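# Screw the shower hose nut hand-tight onto the tap

## Task

The shower hose nut already sits started on one of the mixer tap's threads. Turn it until it is hand-tight, and finish with the joined hose and tap lying at rest on the table.

## Robot and tools

ROBOT. Two arms, left_arm and right_arm, each ending in a parallel gripper. Its fingers extend along the gripper's +z axis and close along its y axis. end_effector_position is the spot between the finger pads, roughly 1 cm short of the tips. The low-cost joints have gear play and weaker drives toward the wrist, so a gripper resting in free air may sit a centimetre or more from the commanded pose; this alone does not mean contact. Joint ranges (rad): waist -2.618 to 3.054, shoulder 0.000 to 3.142, elbow 0.000 to 3.142 (straight at 2.901), wrist pitch -1.571 to 1.571, wrist yaw -1.571 to 1.571, wrist roll -2.094 to 2.094.

FRAMES. Scene frame: origin at table-top height, midway between the nominal bases, +x out over the table, +z up, left_arm toward +y (image left/right may differ). Calibrated bases in the scene frame: left_arm at (+0.027, +0.248, +0.045) m, quat_wxyz (+1.000, 0, 0, +0.013); right_arm at (-0.011, -0.255, +0.021) m, quat_wxyz (+1.000, 0, 0, +0.006); up is +z in both. Reported hand poses, Hand targets and wrist camera poses are in that arm's own base frame. The table and the fixed cameras use the scene frame. Every offset you send is along the axes of that arm's current Hand target. Reported poses can be a few cm off, more at long reach.

ROW FORMAT (shared by execute_actions and move). 14 numbers, each in [-1, 1], always for both arms: left dx, dy, dz, rx, ry, rz, opening, then right dx, dy, dz, rx, ry, rz, opening. The six pose numbers are an offset (not a pose) from the arm's Hand target at the start of the action or move; 1.0 equals 0.6 m or 180 degrees, and rx, ry, rz form a single rotation vector. Opening is absolute: +1 fully open (0.094 m), -1 closed. Six zeros re-request the current Hand target; to leave a gripper unchanged, resend its current opening, since 0 means half open. Per control step the commanded orientation is clipped to within 40 degrees of the measured one.

execute_actions(actions, cameras). actions is a list of actions; each action is a table of 1 to 15 rows, one row per 1/30 s step, the last row held to fill 15 steps. All rows of one action count from that action's starting Hand target, but each new action starts from the updated target, so repeating an offset moves further. An empty list just returns state and images. cameras picks images: omitted/null/["all"] gives all, [] none; a wrong name voids the call.

move(target, speed, blend, opening_speed, blocking, cameras). target is one 14-number row or a list of up to 15 rows, every row an offset from the same starting Hand targets. The gripper follows a straight line, turning the short way. speed is m/s per arm path, 0.002 to 2.9, default 0.25 (turns capped at twice that in rad/s); one value or one per target. blend (m) rounds corners of a list. opening_speed, 0.2 or more per second on the -1..+1 scale, ramps the fingers; use a low value to squeeze gently. Paths last 0.5 s to 10 s and ignore obstacles; fast moves lag, stray and hit harder, and a target set beyond a contact pushes harder. Opening changes on later targets happen on arrival, pausing both arms. blocking=false returns after about 0.5 s while the move continues. The result adds a move: line: done (within 10 mm and 2 degrees), off_target, moving, held or fault, plus limits=paced (pose clipped) or limits=held (steps withheld by a check, e.g. the clearance check between arms).

wait(seconds 0 to 10, cameras): let time pass holding commands. stop(cameras): brake a running move. zoom_image(camera, region): enlarge [x0, y0, x1, y1] pixels, at most 504 by 504, of the newest image from cam_high, cam_low, cam_left_wrist or cam_right_wrist. finished_scene(scene=1): end the scene irreversibly; the parts must stay joined and resting without the robot.

RESULT LINES. end_effector_position (m) and end_effector_quat_wxyz per arm in its base frame; Hand target (the last commanded pose after clipping, basis of the next offsets; a gripper often stops short and only a new command, even all zeros, asks again); Tool commands; grip_measured on the opening scale (empty reads up to about 2.7 mm wide; on a hard part about 3 mm narrower or up to 1.4 mm wider; it tracks the command, so no stop shows at touch); grip_effort_nm (motor effort, negative closing, with offset and friction residue); Joint positions (last value = opening in m); Joint velocities, marked within noise when still; joint torques, with positive toward larger angle, noisy and offset, joints 1 to 3 wrapping at ±28 N m. Pads squeeze about 50 to 64 N each. MOTOR HOT appears at 75 °C; at 90 °C an OVER-TEMPERATURE FAULT folds that arm for good; at 100 °C it collapses. Holding loads, stretched poses or pushing at unreachable targets heats motors.

CAMERAS. cam_high, cam_low (fixed, scene frame), cam_left_wrist, cam_right_wrist, all 896x504, with the listed pinhole+radial calibration; fixed cameras may have shifted up to 2.3 degrees and 9 mm, and wrist images may lag during motion.

AVOID. Knocking anything off the table or leaving it there (failure), dropping parts or releasing them while moving, fast impacts, hard pushes, and any strong contact between the arms, including one gripper closing on the other's fingers, which can end the scene. Keep paths away from an arm's own base, which can flip its shoulder posture. To end a push, command back past the gripper. Loose objects may occasionally be nudged by outside disturbances.

Each tool is called after "Request:" as a command line: name --argument value for each argument, lists and objects as JSON in quotes; but a table of rows of numbers goes row by row, as --pt "numbers of a row", without its own name.

## Session

Request:
execute_actions --actions '[]'

Scene clock: 0.00 s.
left_arm: end_effector_position=(+0.3996, -0.0139, +0.1092) grip_measured=+1.000 grip_effort_nm=n/a end_effector_quat_wxyz=(+0.621, -0.007, +0.783, +0.039) | right_arm: end_effector_position=(+0.4037, +0.0055, +0.1140) grip_measured=+1.000 grip_effort_nm=n/a end_effector_quat_wxyz=(+0.601, -0.007, +0.799, -0.012)
Joint positions: left_arm=[-0.119 1.61 0.337 1.041 -0.185 0.01 0.094] | right_arm=[0.028 1.536 0.383 0.872 0.037 -0.018 0.094]
Joint velocities: within noise
Joint torques (N m): no reading
Motor temperatures (°C): left_arm=[27 33 27 30 30 28 30] | right_arm=[28 35 34 35 27 25 28]
Heat: left arm: 33 °C; right arm: 35 °C.
Hand target: left_arm +0.4014, -0.0118, +0.1135; +0.624, -0.012, +0.780, +0.040 | right_arm +0.4059, +0.0065, +0.1205; +0.607, -0.009, +0.794, -0.014
Tool commands: left_gripper/opening=+1.0 right_gripper/opening=+1.0

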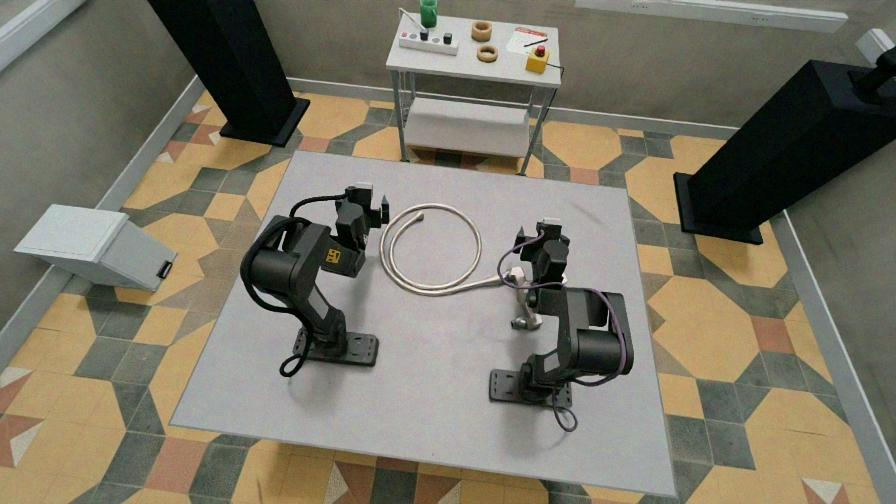

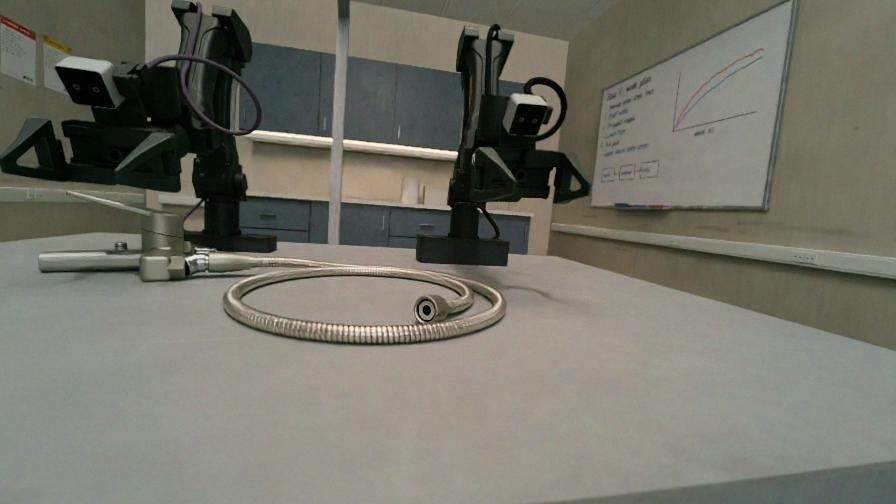

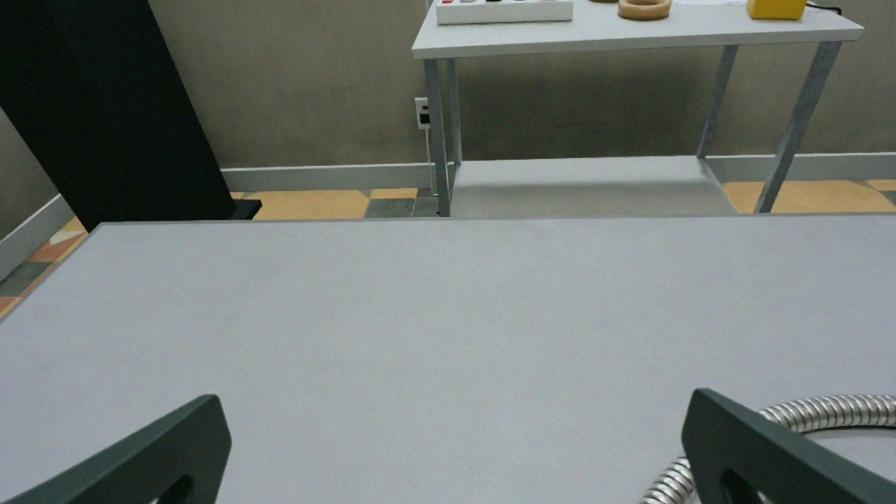

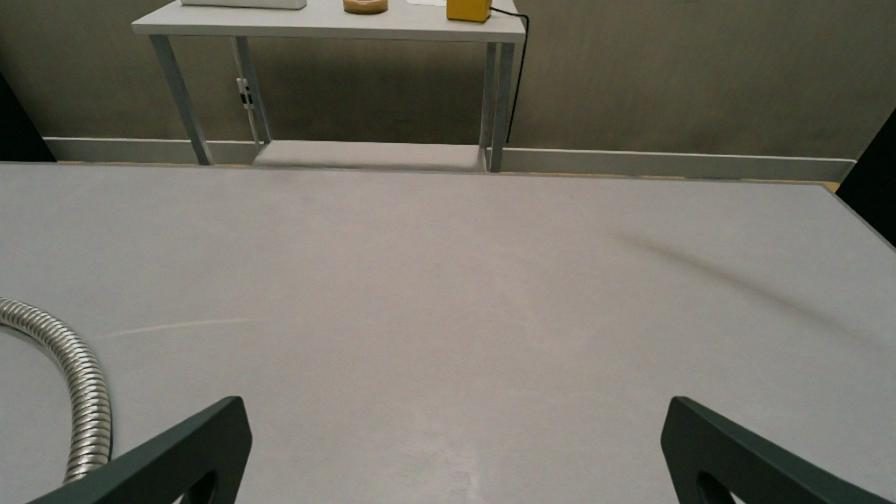

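Request:
zoom_image --camera "cam_high" --region '[440, 200, 640, 350]'

Request:
zoom_image --camera "cam_low" --region '[20, 170, 300, 310]'

Scaled by 2.520 from the camera's 896x504 image, which has a finer 1280x720 frame.

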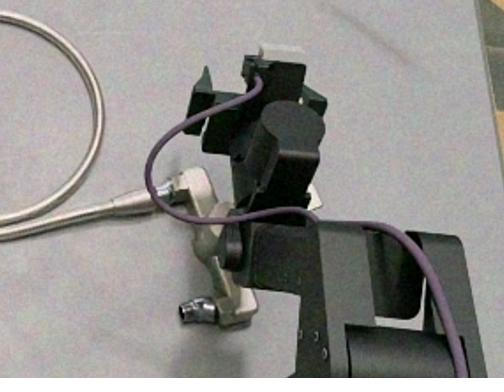

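Scaled by 1.800 from the camera's 896x504 image, which has a finer 1280x720 frame.

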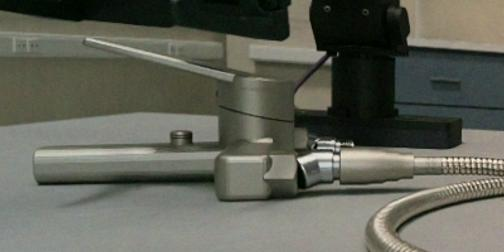

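Request:
move --target '[0,0,0,0,0,0,1,-0.093,0.042,-0.295,0,0.25,0,1]' --speed 0.25

Scene clock: 38.60 s.
left_arm: end_effector_position=(+0.3996, -0.0139, +0.1092) grip_measured=+1.000 grip_effort_nm=0.007 end_effector_quat_wxyz=(+0.621, -0.007, +0.783, +0.039) | right_arm: end_effector_position=(+0.2515, +0.0355, +0.2122) grip_measured=+1.000 grip_effort_nm=-0.002 end_effector_quat_wxyz=(+0.256, -0.004, +0.967, -0.010)
Joint positions: left_arm=[-0.119 1.61 0.337 1.041 -0.185 0.01 0.094] | right_arm=[0.227 1.074 1.148 -1.142 0.129 0.186 0.094]
Joint velocities: within noise
Joint torques (N m): left_arm=[0.08 -4.88 6.91 2.01 -0.04 -0.01] | right_arm=[0.73 -1.92 7.76 0.98 0.2 0.08]
Motor temperatures (°C): left_arm=[27 34 28 38 29 28 30] | right_arm=[28 35 36 40 27 25 28]
Heat: left arm: 38 °C; right arm: 40 °C.
Hand target: left_arm +0.4014, -0.0118, +0.1135; +0.624, -0.012, +0.780, +0.040 | right_arm +0.2498, +0.0353, +0.2199; +0.257, -0.003, +0.966, -0.016
Off the commanded pose: left_arm 0.005 m, 1 deg | right_arm 0.008 m, 1 deg.
move: done
camera_calibration:
cam_right_wrist: T_world_to_cam=[[-0.0168105, -0.999562, 0.0243531, 0.0345268], [-0.994537, 0.0142065, -0.103412, 0.311297], [0.103021, -0.0259584, -0.99434, 0.277378], [0, 0, 0, 1]] pos_world=[0.281601, 0.0372895, 0.307159]

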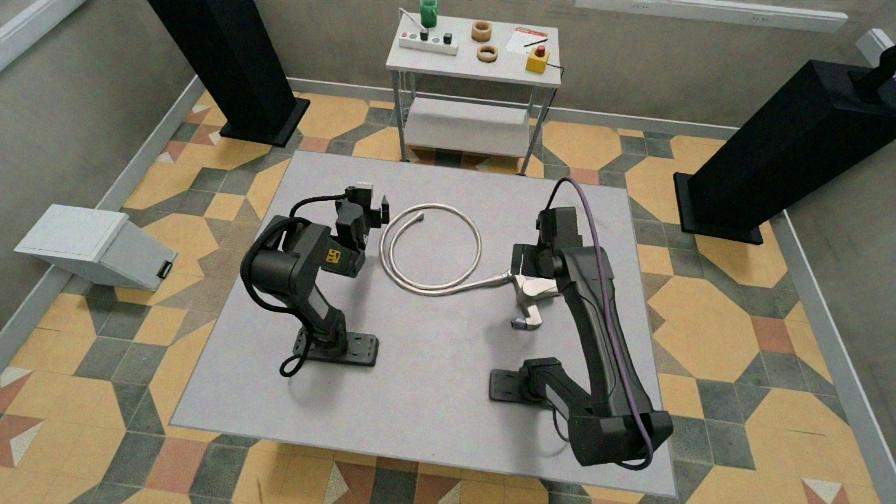

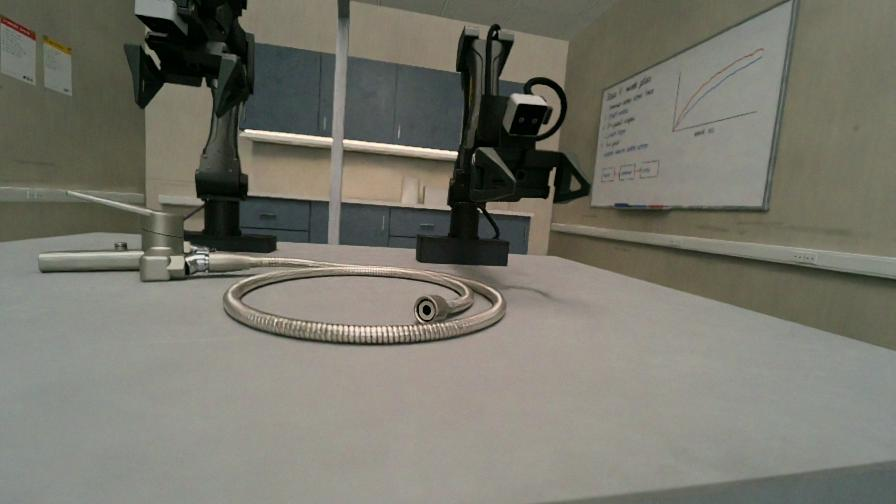

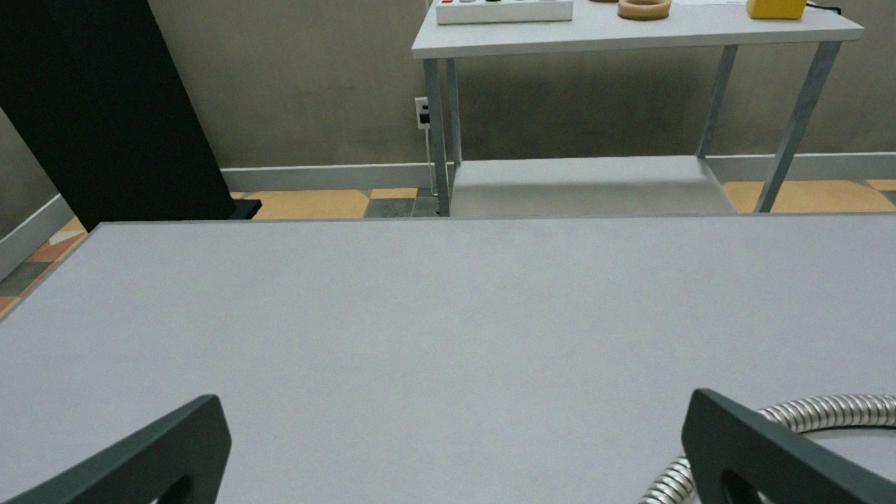

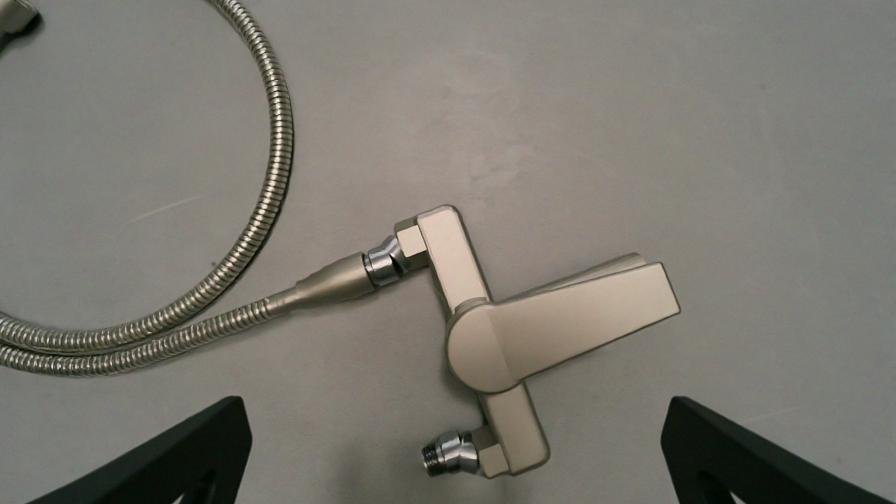

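Request:
zoom_image --camera "cam_right_wrist" --region '[320, 190, 560, 330]'

Request:
zoom_image --camera "cam_right_wrist" --region '[250, 190, 700, 490]'

Request:
zoom_image --camera "cam_low" --region '[120, 210, 300, 300]'

Scaled by 2.100 from the camera's 896x504 image, which has a finer 1280x720 frame.

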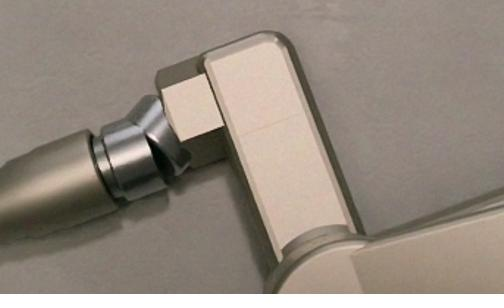

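Scaled by 1.120 from the camera's 896x504 image, which has a finer 1280x720 frame.

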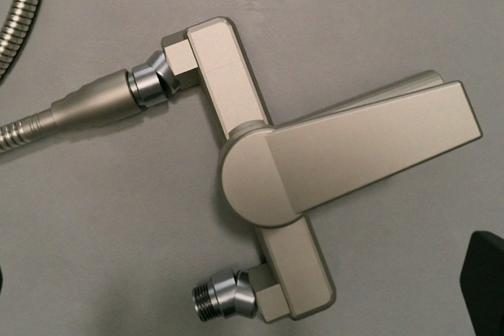

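Scaled by 2.800 from the camera's 896x504 image, which has a finer 1280x720 frame.

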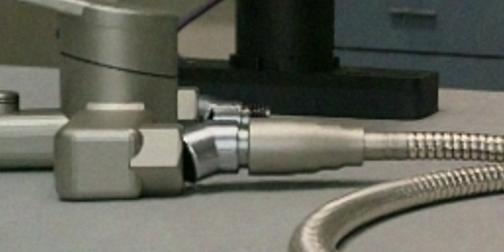

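Request:
move --target '[0.127,-0.511,-0.317,0.379,0.143,0.1935,1,0,-0.225,0,0,0,0,1]' --speed 0.25

Request:
zoom_image --camera "cam_left_wrist" --region '[200, 100, 700, 504]'

Scene clock: 146.20 s.
left_arm: end_effector_position=(+0.2205, -0.3251, +0.0645) grip_measured=+1.000 grip_effort_nm=-0.002 end_effector_quat_wxyz=(+0.317, +0.533, +0.753, -0.221) | right_arm: end_effector_position=(+0.2490, -0.1031, +0.2157) grip_measured=+1.000 grip_effort_nm=-0.007 end_effector_quat_wxyz=(+0.252, +0.003, +0.967, -0.025)
Joint positions: left_arm=[-0.862 1.551 0.712 0.028 0.257 0.268 0.094] | right_arm=[-0.532 1.159 1.213 -1.153 -0.206 -0.475 0.094]
Joint velocities: within noise
Joint torques (N m): left_arm=[-0.13 -3.92 10.78 1.4 0.28 0.13] | right_arm=[-0.54 -2.5 8.06 0.91 -0.3 -0.04]
Motor temperatures (°C): left_arm=[26 33 28 42 29 28 30] | right_arm=[28 34 36 36 27 25 28]
Heat: left arm: 42 °C; right arm: 36 °C.
Hand target: left_arm +0.2204, -0.3296, +0.0664; +0.310, +0.542, +0.748, -0.225 | right_arm +0.2495, -0.0996, +0.2243; +0.257, -0.003, +0.966, -0.016
Off the commanded pose: left_arm 0.005 m, 1 deg | right_arm 0.009 m, 1 deg.
move: done
camera_calibration:
cam_left_wrist: T_world_to_cam=[[-0.949629, -0.313317, -0.00606312, 0.108969], [-0.292904, 0.894307, -0.338264, 0.41293], [0.111406, -0.31945, -0.941032, 0.0228732], [0, 0, 0, 1]] pos_world=[0.221881, -0.327838, 0.161865]
cam_right_wrist: T_world_to_cam=[[-0.0379452, -0.998115, 0.0482331, -0.103877], [-0.994758, 0.0331428, -0.0967374, 0.31164], [0.0949564, -0.0516509, -0.994141, 0.276776], [0, 0, 0, 1]] pos_world=[0.279783, -0.0997138, 0.310312]

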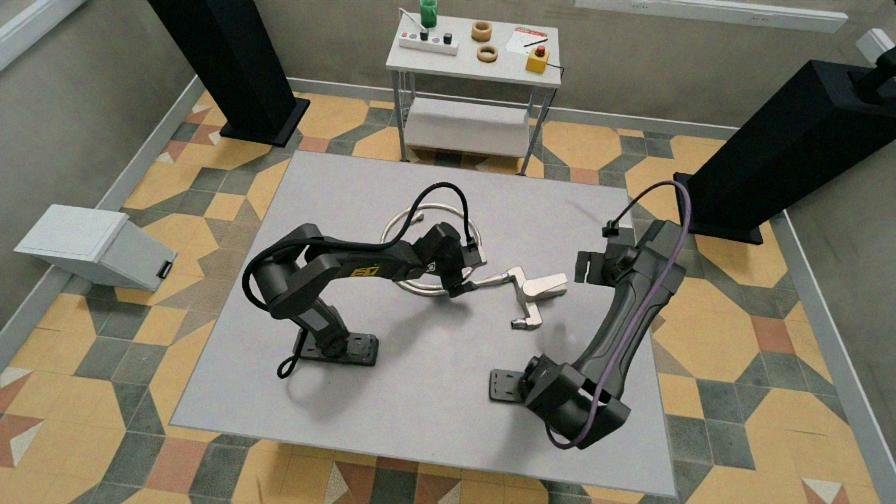

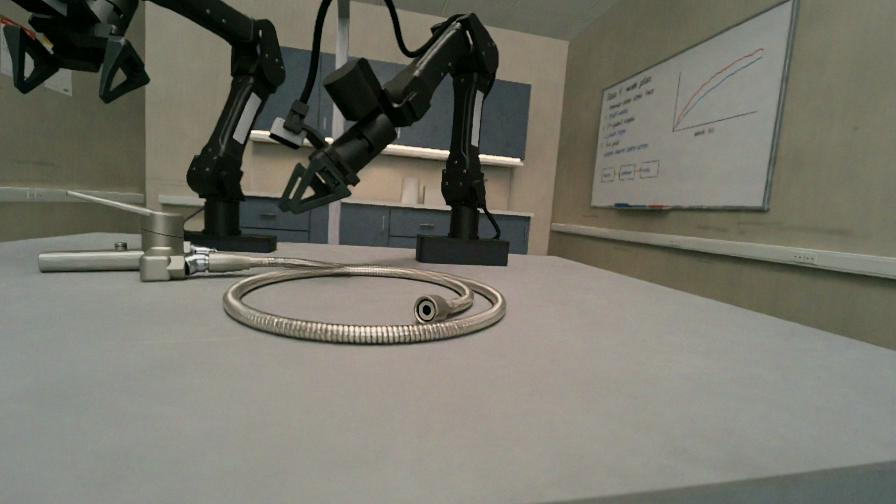

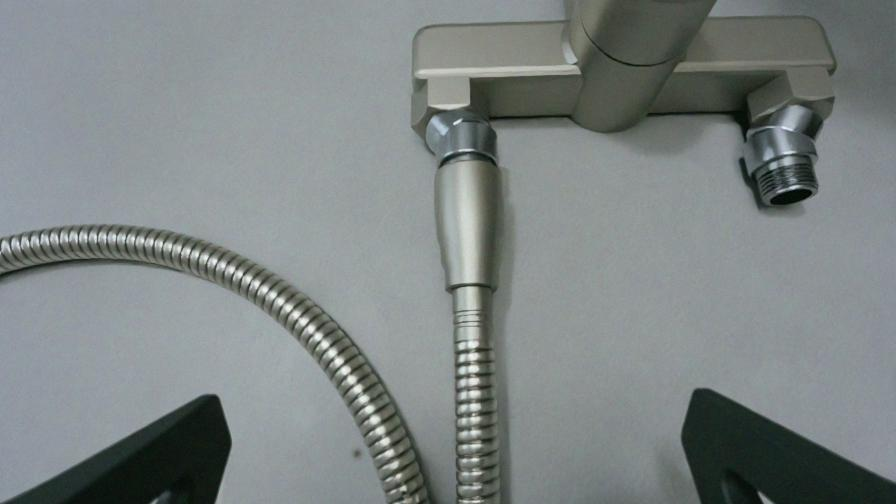

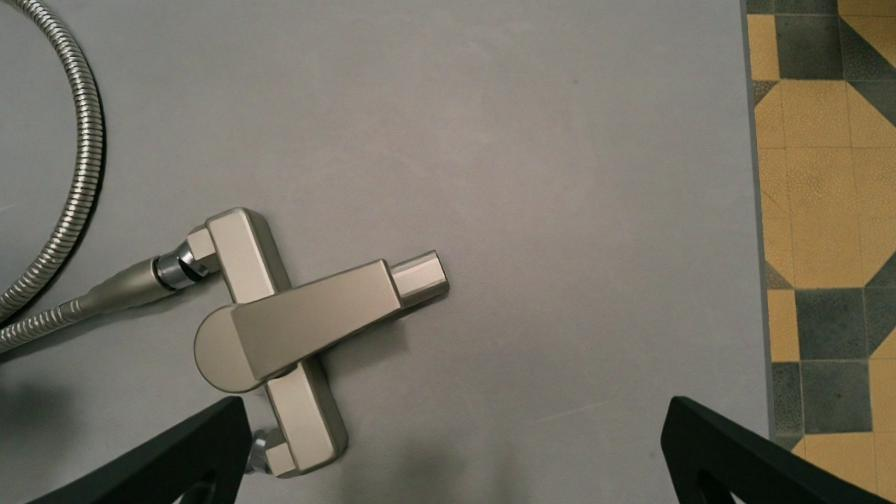

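Scaled by 1.008 from the camera's 896x504 image, which has a finer 1280x720 frame.

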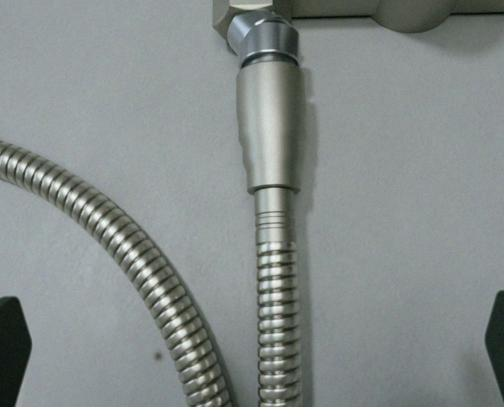

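Request:
move --target '[0.001,-0.0117,0.1337,0,0,0,0.3,0,0,0,0,0,0,1]' --speed 0.15 --cameras '["cam_left_wrist","cam_low"]'

Scene clock: 174.77 s.
left_arm: end_effector_position=(+0.2214, -0.3736, +0.0035) grip_measured=+0.303 grip_effort_nm=-0.149 end_effector_quat_wxyz=(+0.291, +0.551, +0.751, -0.219) | right_arm: end_effector_position=(+0.2490, -0.1031, +0.2157) grip_measured=+1.000 grip_effort_nm=-0.007 end_effector_quat_wxyz=(+0.252, +0.003, +0.967, -0.025)
Joint positions: left_arm=[-0.948 1.873 0.821 0.198 0.222 0.234 0.061] | right_arm=[-0.532 1.159 1.213 -1.153 -0.206 -0.475 0.094]
Joint velocities: within noise
Joint torques (N m): left_arm=[-0.21 -5.2 9.32 1.98 0.01 -0.11] | right_arm=[-0.53 -2.43 8.06 0.94 -0.28 -0.04]
Motor temperatures (°C): left_arm=[26 33 29 39 29 28 30] | right_arm=[28 33 38 36 27 25 28]
Heat: left arm: 39 °C; right arm: 38 °C.
Hand target: left_arm +0.2312, -0.3853, +0.0093; +0.310, +0.542, +0.748, -0.225 | right_arm +0.2495, -0.0996, +0.2243; +0.257, -0.003, +0.966, -0.016
Off the commanded pose: left_arm 0.016 m, 3 deg | right_arm 0.009 m, 1 deg.
move: off_target (left_arm)
camera_calibration:
cam_left_wrist: T_world_to_cam=[[-0.960798, -0.277121, 0.00846915, 0.110197], [-0.267448, 0.918342, -0.291752, 0.439079], [0.073073, -0.282579, -0.956457, -0.0278191], [0, 0, 0, 1]] pos_world=[0.225341, -0.380548, 0.100561]
Images, in order (width x height): cam_low 896x504, cam_left_wrist 896x504.

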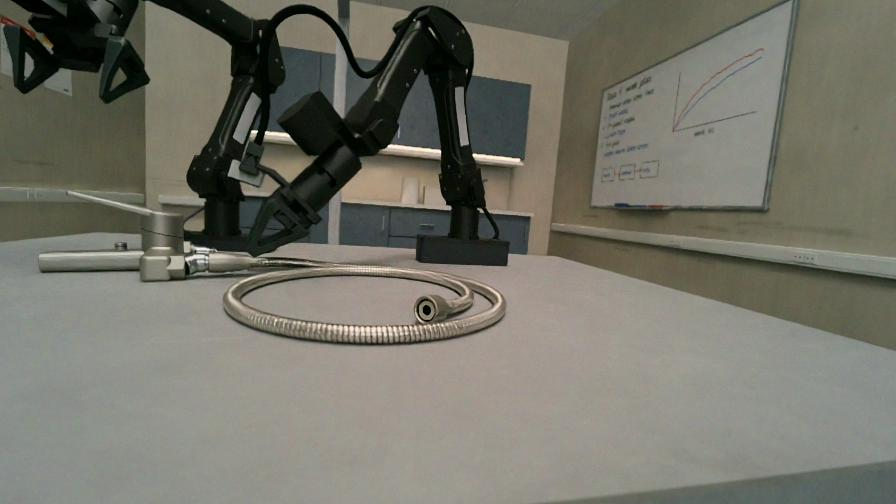

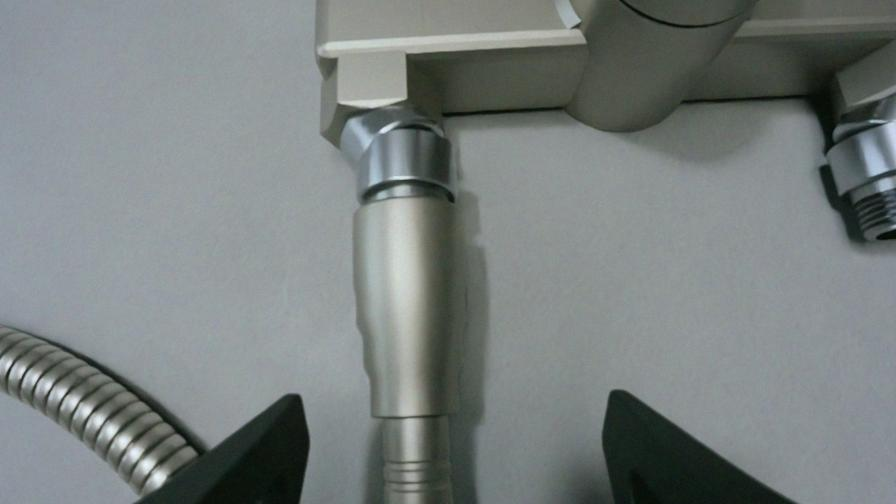

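Request:
move --target '[0,0,0,0,0,0,0.3,0,0,0,0,0,0,1]' --cameras '["cam_left_wrist","cam_low"]'

Request:
zoom_image --camera "cam_low" --region '[120, 180, 340, 300]'

Scene clock: 183.17 s.
left_arm: end_effector_position=(+0.2216, -0.3738, +0.0037) grip_measured=+0.303 grip_effort_nm=-0.154 end_effector_quat_wxyz=(+0.291, +0.551, +0.751, -0.219) | right_arm: end_effector_position=(+0.2490, -0.1031, +0.2157) grip_measured=+1.000 grip_effort_nm=-0.012 end_effector_quat_wxyz=(+0.252, +0.003, +0.967, -0.025)
Joint positions: left_arm=[-0.948 1.873 0.821 0.2 0.222 0.234 0.061] | right_arm=[-0.532 1.159 1.213 -1.153 -0.206 -0.475 0.094]
Joint velocities: within noise
Joint torques (N m): left_arm=[-0.29 -5.14 9.39 1.95 0.01 -0.1] | right_arm=[-0.55 -2.48 8.03 0.92 -0.29 -0.04]
Motor temperatures (°C): left_arm=[26 33 29 39 29 28 30] | right_arm=[28 33 38 35 27 24 28]
Heat: left arm: 39 °C; right arm: 38 °C.
Hand target: left_arm +0.2312, -0.3853, +0.0093; +0.310, +0.542, +0.748, -0.225 | right_arm +0.2495, -0.0996, +0.2243; +0.257, -0.003, +0.966, -0.016
Off the commanded pose: left_arm 0.016 m, 2 deg | right_arm 0.009 m, 1 deg.
move: off_target (left_arm)
camera_calibration:
cam_left_wrist: T_world_to_cam=[[-0.960784, -0.277184, 0.0079364, 0.110288], [-0.26725, 0.917956, -0.293147, 0.43923], [0.0739705, -0.283772, -0.956034, -0.0282679], [0, 0, 0, 1]] pos_world=[0.225438, -0.380645, 0.100858]
Images, in order (width x height): cam_low 896x504, cam_left_wrist 896x504.

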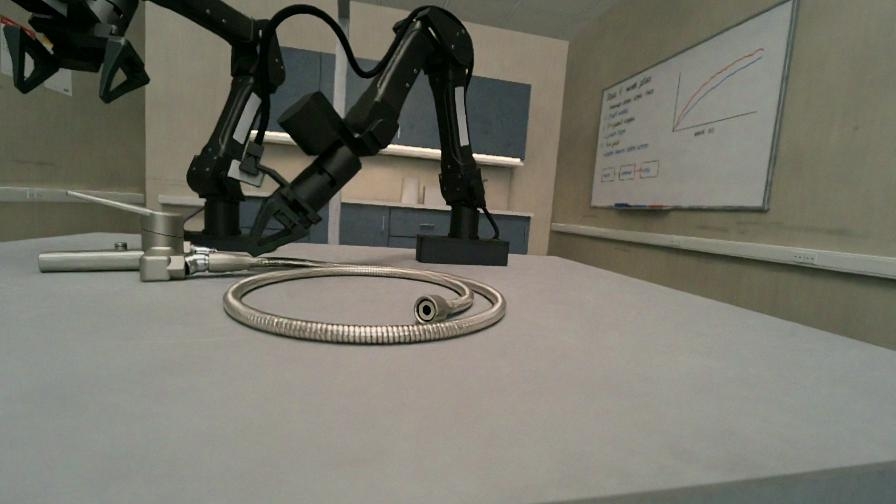

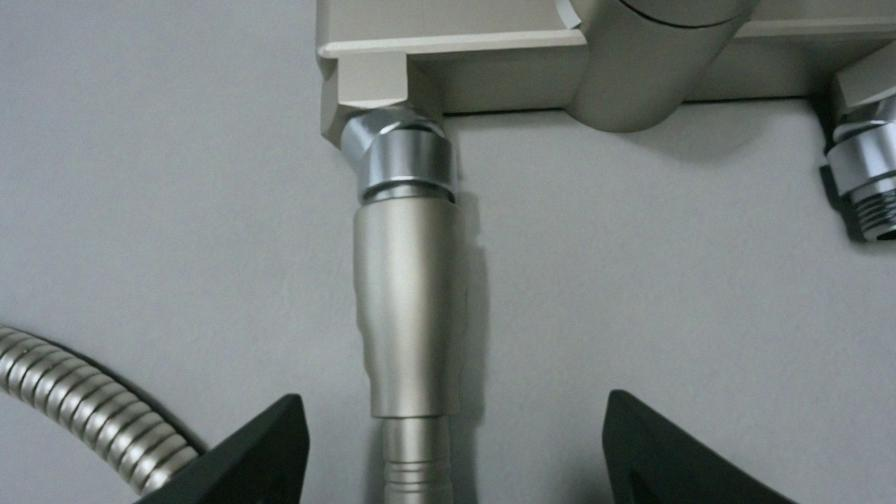

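Scaled by 2.291 from the camera's 896x504 image, which has a finer 1280x720 frame.

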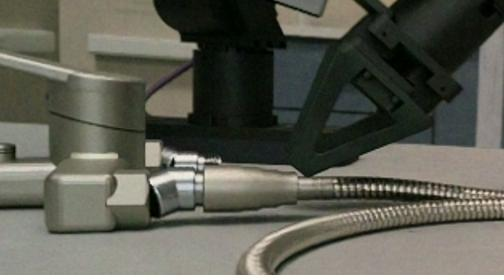

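Request:
move --target '[-0.023,0.0093,0.01,0,0,0,0.3,0,0,0,0,0,0,1]' --cameras '["cam_left_wrist"]'

Scene clock: 195.50 s.
left_arm: end_effector_position=(+0.2355, -0.3932, +0.0171) grip_measured=+0.303 grip_effort_nm=-0.149 end_effector_quat_wxyz=(+0.312, +0.548, +0.743, -0.226) | right_arm: end_effector_position=(+0.2490, -0.1031, +0.2157) grip_measured=+1.000 grip_effort_nm=-0.002 end_effector_quat_wxyz=(+0.252, +0.003, +0.967, -0.025)
Joint positions: left_arm=[-0.948 1.903 0.896 0.2 0.222 0.234 0.061] | right_arm=[-0.532 1.159 1.213 -1.153 -0.206 -0.475 0.094]
Joint velocities: within noise
Joint torques (N m): left_arm=[0.01 -5.71 9.62 1.66 0.02 -0.07] | right_arm=[-0.54 -2.43 8.08 0.91 -0.28 -0.03]
Motor temperatures (°C): left_arm=[26 33 28 39 29 28 30] | right_arm=[28 33 38 35 27 24 28]
Heat: left arm: 39 °C; right arm: 38 °C.
Hand target: left_arm +0.2408, -0.3969, +0.0148; +0.310, +0.542, +0.748, -0.225 | right_arm +0.2495, -0.0996, +0.2243; +0.257, -0.003, +0.966, -0.016
Off the commanded pose: left_arm 0.007 m, 1 deg | right_arm 0.009 m, 1 deg.
move: done
camera_calibration:
cam_left_wrist: T_world_to_cam=[[-0.960782, -0.277203, -0.00748002, 0.118439], [-0.258862, 0.906232, -0.334267, 0.45882], [0.0994385, -0.319221, -0.942449, -0.042209], [0, 0, 0, 1]] pos_world=[0.236763, -0.39644, 0.114474]
Images, in order (width x height): cam_left_wrist 896x504.

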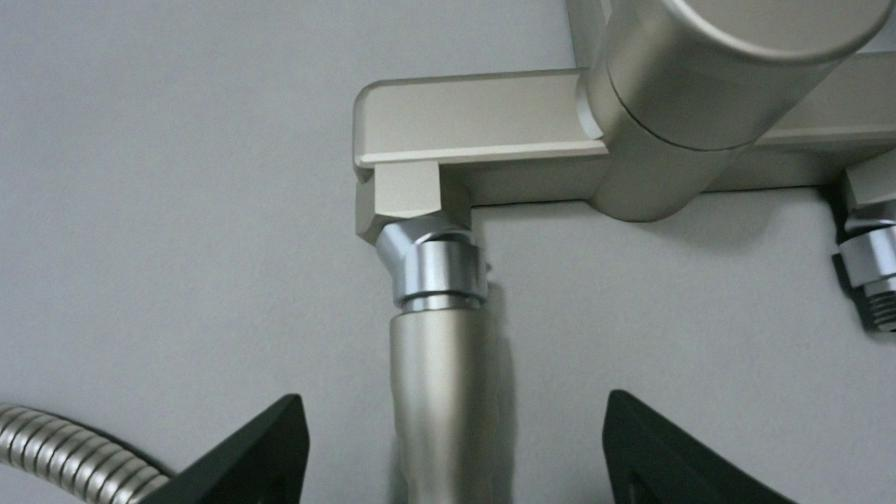

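Request:
move --target '[0.0212,0.004,0.0638,0,0,0,0.3,0,0,0,0,0,0,1]' --speed 0.1 --cameras '["cam_left_wrist","cam_low"]'

Request:
zoom_image --camera "cam_low" --region '[120, 180, 340, 300]'

Scene clock: 210.17 s.
left_arm: end_effector_position=(+0.2422, -0.4012, -0.0246) grip_measured=+0.303 grip_effort_nm=-0.144 end_effector_quat_wxyz=(+0.293, +0.548, +0.752, -0.218) | right_arm: end_effector_position=(+0.2490, -0.1031, +0.2157) grip_measured=+1.000 grip_effort_nm=-0.002 end_effector_quat_wxyz=(+0.252, +0.003, +0.967, -0.025)
Joint positions: left_arm=[-0.948 2.058 0.946 0.263 0.217 0.229 0.061] | right_arm=[-0.532 1.159 1.213 -1.153 -0.206 -0.475 0.094]
Joint velocities: within noise
Joint torques (N m): left_arm=[-0.35 -6.31 9.07 2 0 -0.11] | right_arm=[-0.51 -2.44 8.01 0.93 -0.29 -0.04]
Motor temperatures (°C): left_arm=[26 33 28 38 29 28 29] | right_arm=[28 33 38 35 27 24 28]
Heat: left arm: 38 °C; right arm: 38 °C.
Hand target: left_arm +0.2487, -0.4133, -0.0213; +0.310, +0.542, +0.748, -0.225 | right_arm +0.2495, -0.0996, +0.2243; +0.257, -0.003, +0.966, -0.016
Off the commanded pose: left_arm 0.014 m, 2 deg | right_arm 0.009 m, 1 deg.
move: off_target (left_arm)
camera_calibration:
cam_left_wrist: T_world_to_cam=[[-0.958998, -0.283332, 0.00677854, 0.119791], [-0.272664, 0.915838, -0.294781, 0.461959], [0.0773128, -0.284543, -0.955541, -0.0657317], [0, 0, 0, 1]] pos_world=[0.24592, -0.407842, 0.0725555]
Images, in order (width x height): cam_low 896x504, cam_left_wrist 896x504.

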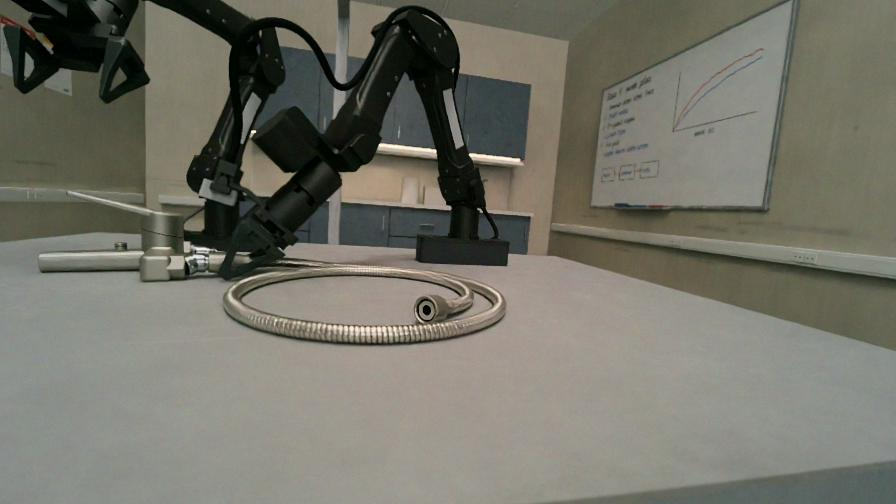

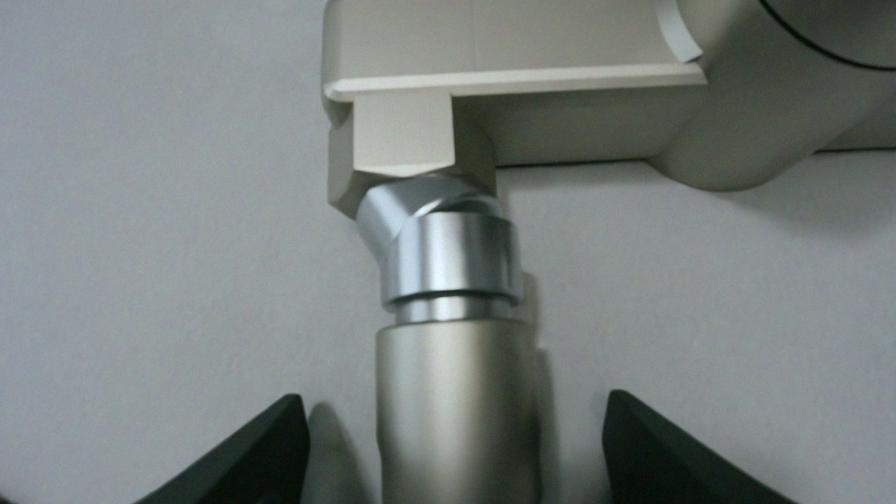

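Scaled by 2.291 from the camera's 896x504 image, which has a finer 1280x720 frame.

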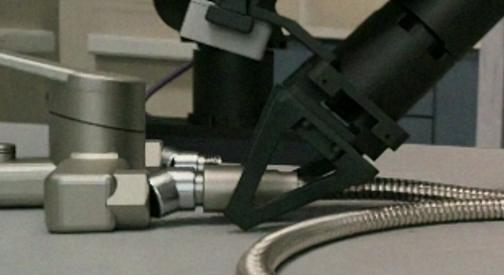

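Request:
move --pt "-0.008 0 -0.009 0 0 0 0.3 0 0 0 0 0 0 1" --pt "-0.008 0 -0.009 0 0 0 -0.8 0 0 0 0 0 0 1" --speed 0.1 --opening_speed 0.6 --cameras '["cam_left_wrist","cam_low"]'

Request:
zoom_image --camera "cam_low" --region '[120, 180, 340, 300]'

Scene clock: 225.20 s.
left_arm: end_effector_position=(+0.2418, -0.4014, -0.0246) grip_measured=-0.442 grip_effort_nm=-1.023 end_effector_quat_wxyz=(+0.293, +0.547, +0.753, -0.218) | right_arm: end_effector_position=(+0.2490, -0.1031, +0.2157) grip_measured=+1.000 grip_effort_nm=-0.007 end_effector_quat_wxyz=(+0.252, +0.003, +0.967, -0.025)
Joint positions: left_arm=[-0.949 2.058 0.946 0.263 0.215 0.226 0.026] | right_arm=[-0.532 1.159 1.213 -1.153 -0.206 -0.475 0.094]
Joint velocities: within noise
Joint torques (N m): left_arm=[-0.32 -7.97 9.43 1.74 0.04 -0.09] | right_arm=[-0.58 -2.47 8.02 0.93 -0.29 -0.04]
Motor temperatures (°C): left_arm=[26 33 28 39 29 28 30] | right_arm=[28 33 39 35 27 24 28]
Heat: left arm: 39 °C; right arm: 39 °C.
Hand target: left_arm +0.2486, -0.4129, -0.0140; +0.310, +0.542, +0.748, -0.225 | right_arm +0.2495, -0.0996, +0.2243; +0.257, -0.003, +0.966, -0.016
Off the commanded pose: left_arm 0.017 m, 2 deg | right_arm 0.009 m, 1 deg.
move: off_target (left_arm); target 2's new opening was sent with left_arm's hand 0.017 m and 2 deg from that target
camera_calibration:
cam_left_wrist: T_world_to_cam=[[-0.958492, -0.285016, 0.00775471, 0.118632], [-0.274575, 0.915371, -0.294457, 0.462405], [0.0768265, -0.284364, -0.955633, -0.0656978], [0, 0, 0, 1]] pos_world=[0.24572, -0.408143, 0.0724558]
Images, in order (width x height): cam_low 896x504, cam_left_wrist 896x504.

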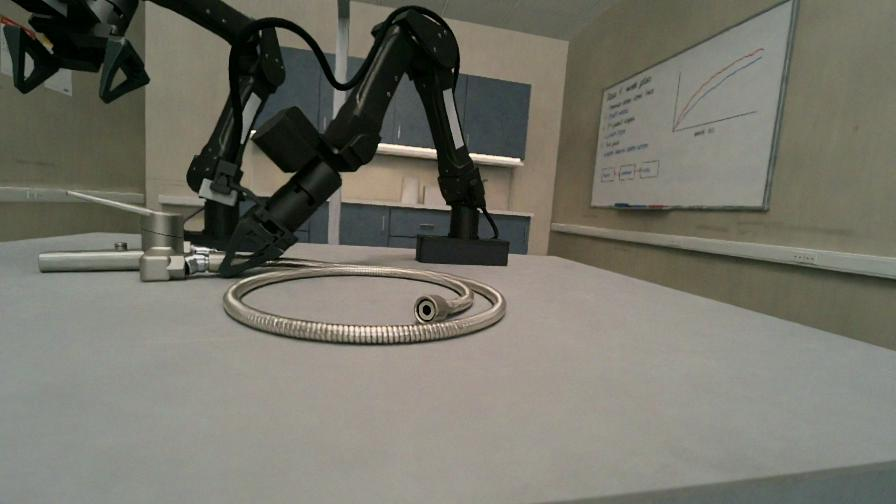

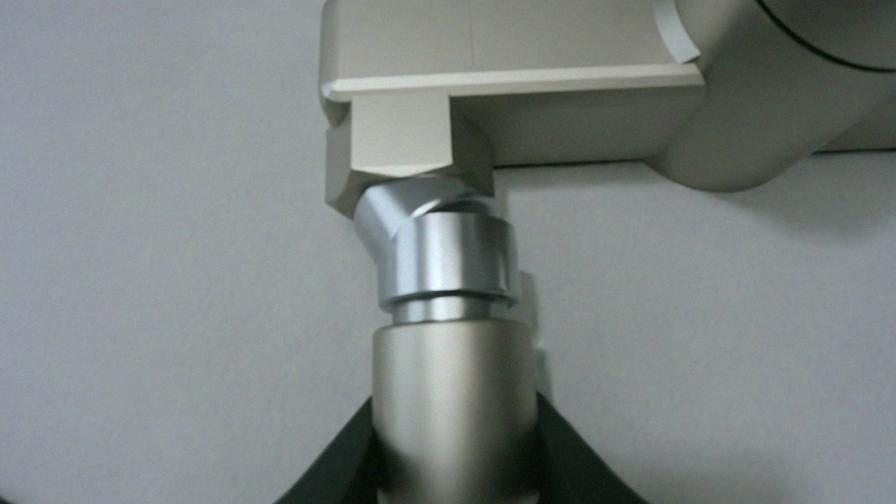

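Scaled by 2.291 from the camera's 896x504 image, which has a finer 1280x720 frame.

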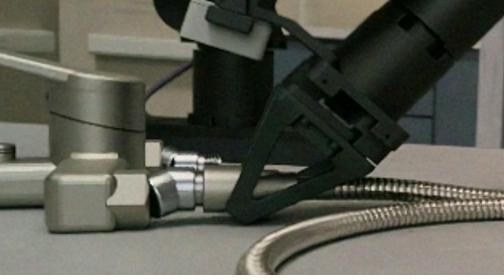

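Request:
move --target '[-0.1375,0,0.1375,0,0,0,0,0,0,0,0,0,0,0]' --speed 0.002 --cameras '[]' --blocking false

Scene clock: 243.70 s.
left_arm: end_effector_position=(+0.2428, -0.4028, -0.0232) grip_measured=-0.003 grip_effort_nm=0.154 end_effector_quat_wxyz=(+0.295, +0.547, +0.752, -0.219) | right_arm: end_effector_position=(+0.2490, -0.1031, +0.2157) grip_measured=+0.003 grip_effort_nm=-0.154 end_effector_quat_wxyz=(+0.252, +0.003, +0.967, -0.025)
Joint positions: left_arm=[-0.949 2.058 0.95 0.263 0.215 0.226 0.047] | right_arm=[-0.532 1.159 1.213 -1.153 -0.206 -0.475 0.047]
Joint velocities: within noise
Joint torques (N m): left_arm=[-0.35 -7.88 9.06 1.73 0.02 -0.07] | right_arm=[-0.49 -2.59 7.94 0.94 -0.27 -0.04]
Motor temperatures (°C): left_arm=[26 33 27 39 29 28 31] | right_arm=[28 33 39 35 27 24 28]
Heat: left arm: 39 °C; right arm: 39 °C.
Hand target: left_arm +0.2487, -0.4136, -0.0138; +0.310, +0.542, +0.748, -0.225 | right_arm +0.2495, -0.0996, +0.2242; +0.257, -0.003, +0.966, -0.016
Tool commands: left_gripper/opening=+0.0 right_gripper/opening=+0.0
Off the commanded pose: left_arm 0.128 m, 2 deg | right_arm 0.009 m, 1 deg.
move: running
No camera images: "cameras" was empty.

Request:
stop --cameras '["cam_left_wrist"]'

Scene clock: 246.43 s.
left_arm: end_effector_position=(+0.2481, -0.4096, -0.0156) grip_measured=-0.003 grip_effort_nm=0.154 end_effector_quat_wxyz=(+0.305, +0.546, +0.748, -0.222) | right_arm: end_effector_position=(+0.2490, -0.1031, +0.2157) grip_measured=+0.003 grip_effort_nm=-0.159 end_effector_quat_wxyz=(+0.252, +0.003, +0.967, -0.025)
Joint positions: left_arm=[-0.949 2.058 0.973 0.263 0.214 0.226 0.047] | right_arm=[-0.532 1.159 1.213 -1.153 -0.206 -0.475 0.047]
Joint velocities: within noise
Joint torques (N m): left_arm=[-0.36 -6.91 9.31 1.73 0 -0.11] | right_arm=[-0.51 -2.52 7.91 0.93 -0.28 -0.03]
Motor temperatures (°C): left_arm=[26 33 28 39 29 28 30] | right_arm=[28 33 39 35 27 24 28]
Heat: left arm: 39 °C; right arm: 39 °C.
Hand target: left_arm +0.2502, -0.4184, -0.0138; +0.310, +0.542, +0.748, -0.225 (not the last commanded pose) | right_arm +0.2495, -0.0996, +0.2242; +0.257, -0.003, +0.966, -0.016
Tool commands: left_gripper/opening=+0.0 right_gripper/opening=+0.0
Off the commanded pose: left_arm 0.120 m, 1 deg | right_arm 0.009 m, 1 deg.
earlier move: stopped
camera_calibration:
cam_left_wrist: T_world_to_cam=[[-0.958239, -0.285959, -0.00230656, 0.121568], [-0.270315, 0.908391, -0.318992, 0.469954], [0.0933138, -0.305047, -0.947755, -0.0722603], [0, 0, 0, 1]] pos_world=[0.25027, -0.414181, 0.0817067]
Images, in order (width x height): cam_left_wrist 896x504.

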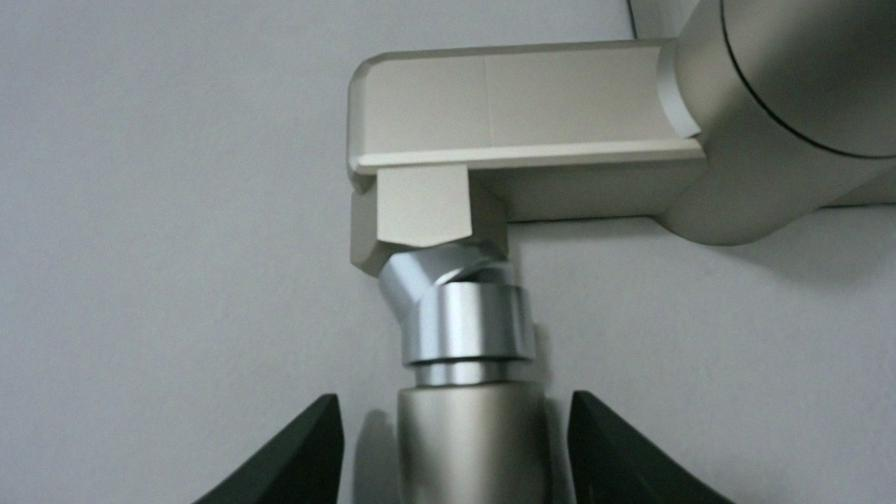

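Request:
move --pt "0.01 -0.0058 -0.009 0 0 0 -0.25 0 0 0 0 0 0 0" --pt "0.01 -0.0058 -0.009 0.1375 0 -0.1375 -0.25 0 0 0 0 0 0 0" --speed 0.2 --cameras '["cam_left_wrist","cam_low"]'

Request:
zoom_image --camera "cam_low" --region '[120, 180, 340, 300]'

Scene clock: 262.13 s.
left_arm: end_effector_position=(+0.2460, -0.4103, -0.0089) grip_measured=-0.247 grip_effort_nm=-0.144 end_effector_quat_wxyz=(+0.151, +0.425, +0.781, -0.432) | right_arm: end_effector_position=(+0.2490, -0.1031, +0.2157) grip_measured=+0.003 grip_effort_nm=-0.154 end_effector_quat_wxyz=(+0.252, +0.003, +0.967, -0.025)
Joint positions: left_arm=[-0.784 2.163 1.079 0.198 0.723 -0.055 0.035] | right_arm=[-0.532 1.159 1.213 -1.153 -0.206 -0.475 0.047]
Joint velocities: within noise
Joint torques (N m): left_arm=[0.53 -6.95 9.05 1.22 0.65 -0.05] | right_arm=[-0.53 -2.52 7.97 0.93 -0.29 -0.04]
Motor temperatures (°C): left_arm=[26 33 27 38 29 28 30] | right_arm=[28 33 39 35 27 24 28]
Heat: left arm: 38 °C; right arm: 39 °C.
Hand target: left_arm +0.2444, -0.4118, -0.0143; +0.132, +0.424, +0.781, -0.440 | right_arm +0.2495, -0.0996, +0.2242; +0.257, -0.003, +0.966, -0.016
Off the commanded pose: left_arm 0.006 m, 2 deg | right_arm 0.009 m, 1 deg.
move: done
camera_calibration:
cam_left_wrist: T_world_to_cam=[[-0.802057, -0.244889, 0.544733, 0.102705], [-0.460659, 0.834161, -0.303264, 0.488704], [-0.380129, -0.494171, -0.781855, -0.0255827], [0, 0, 0, 1]] pos_world=[0.297776, -0.395149, 0.0722575]
Images, in order (width x height): cam_low 896x504, cam_left_wrist 896x504.

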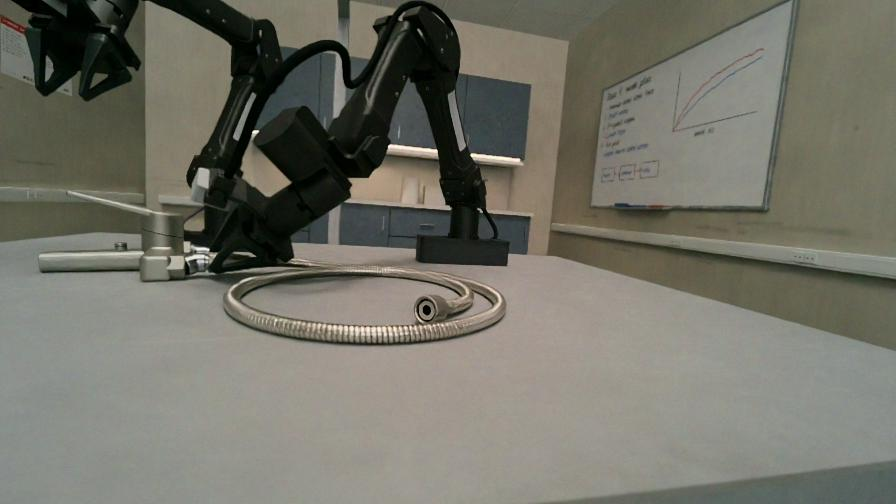

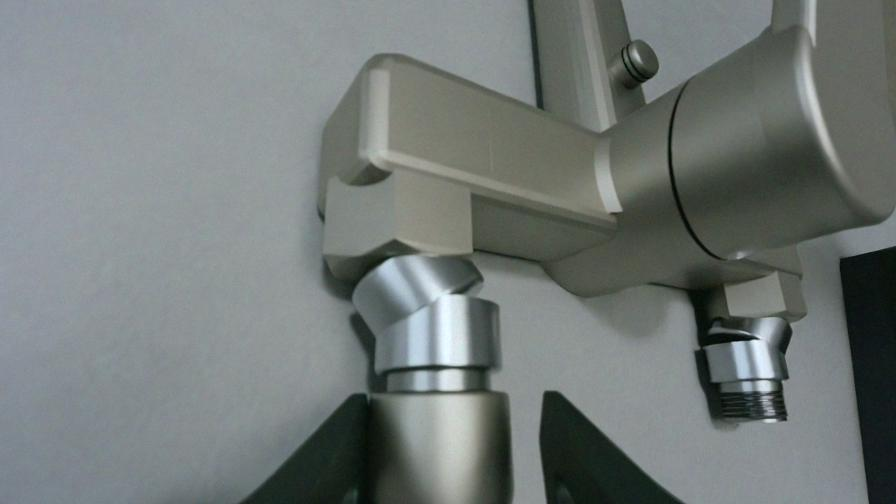

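Scaled by 2.291 from the camera's 896x504 image, which has a finer 1280x720 frame.

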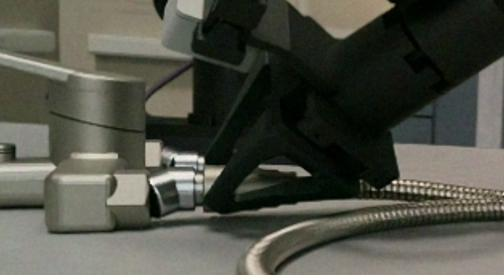

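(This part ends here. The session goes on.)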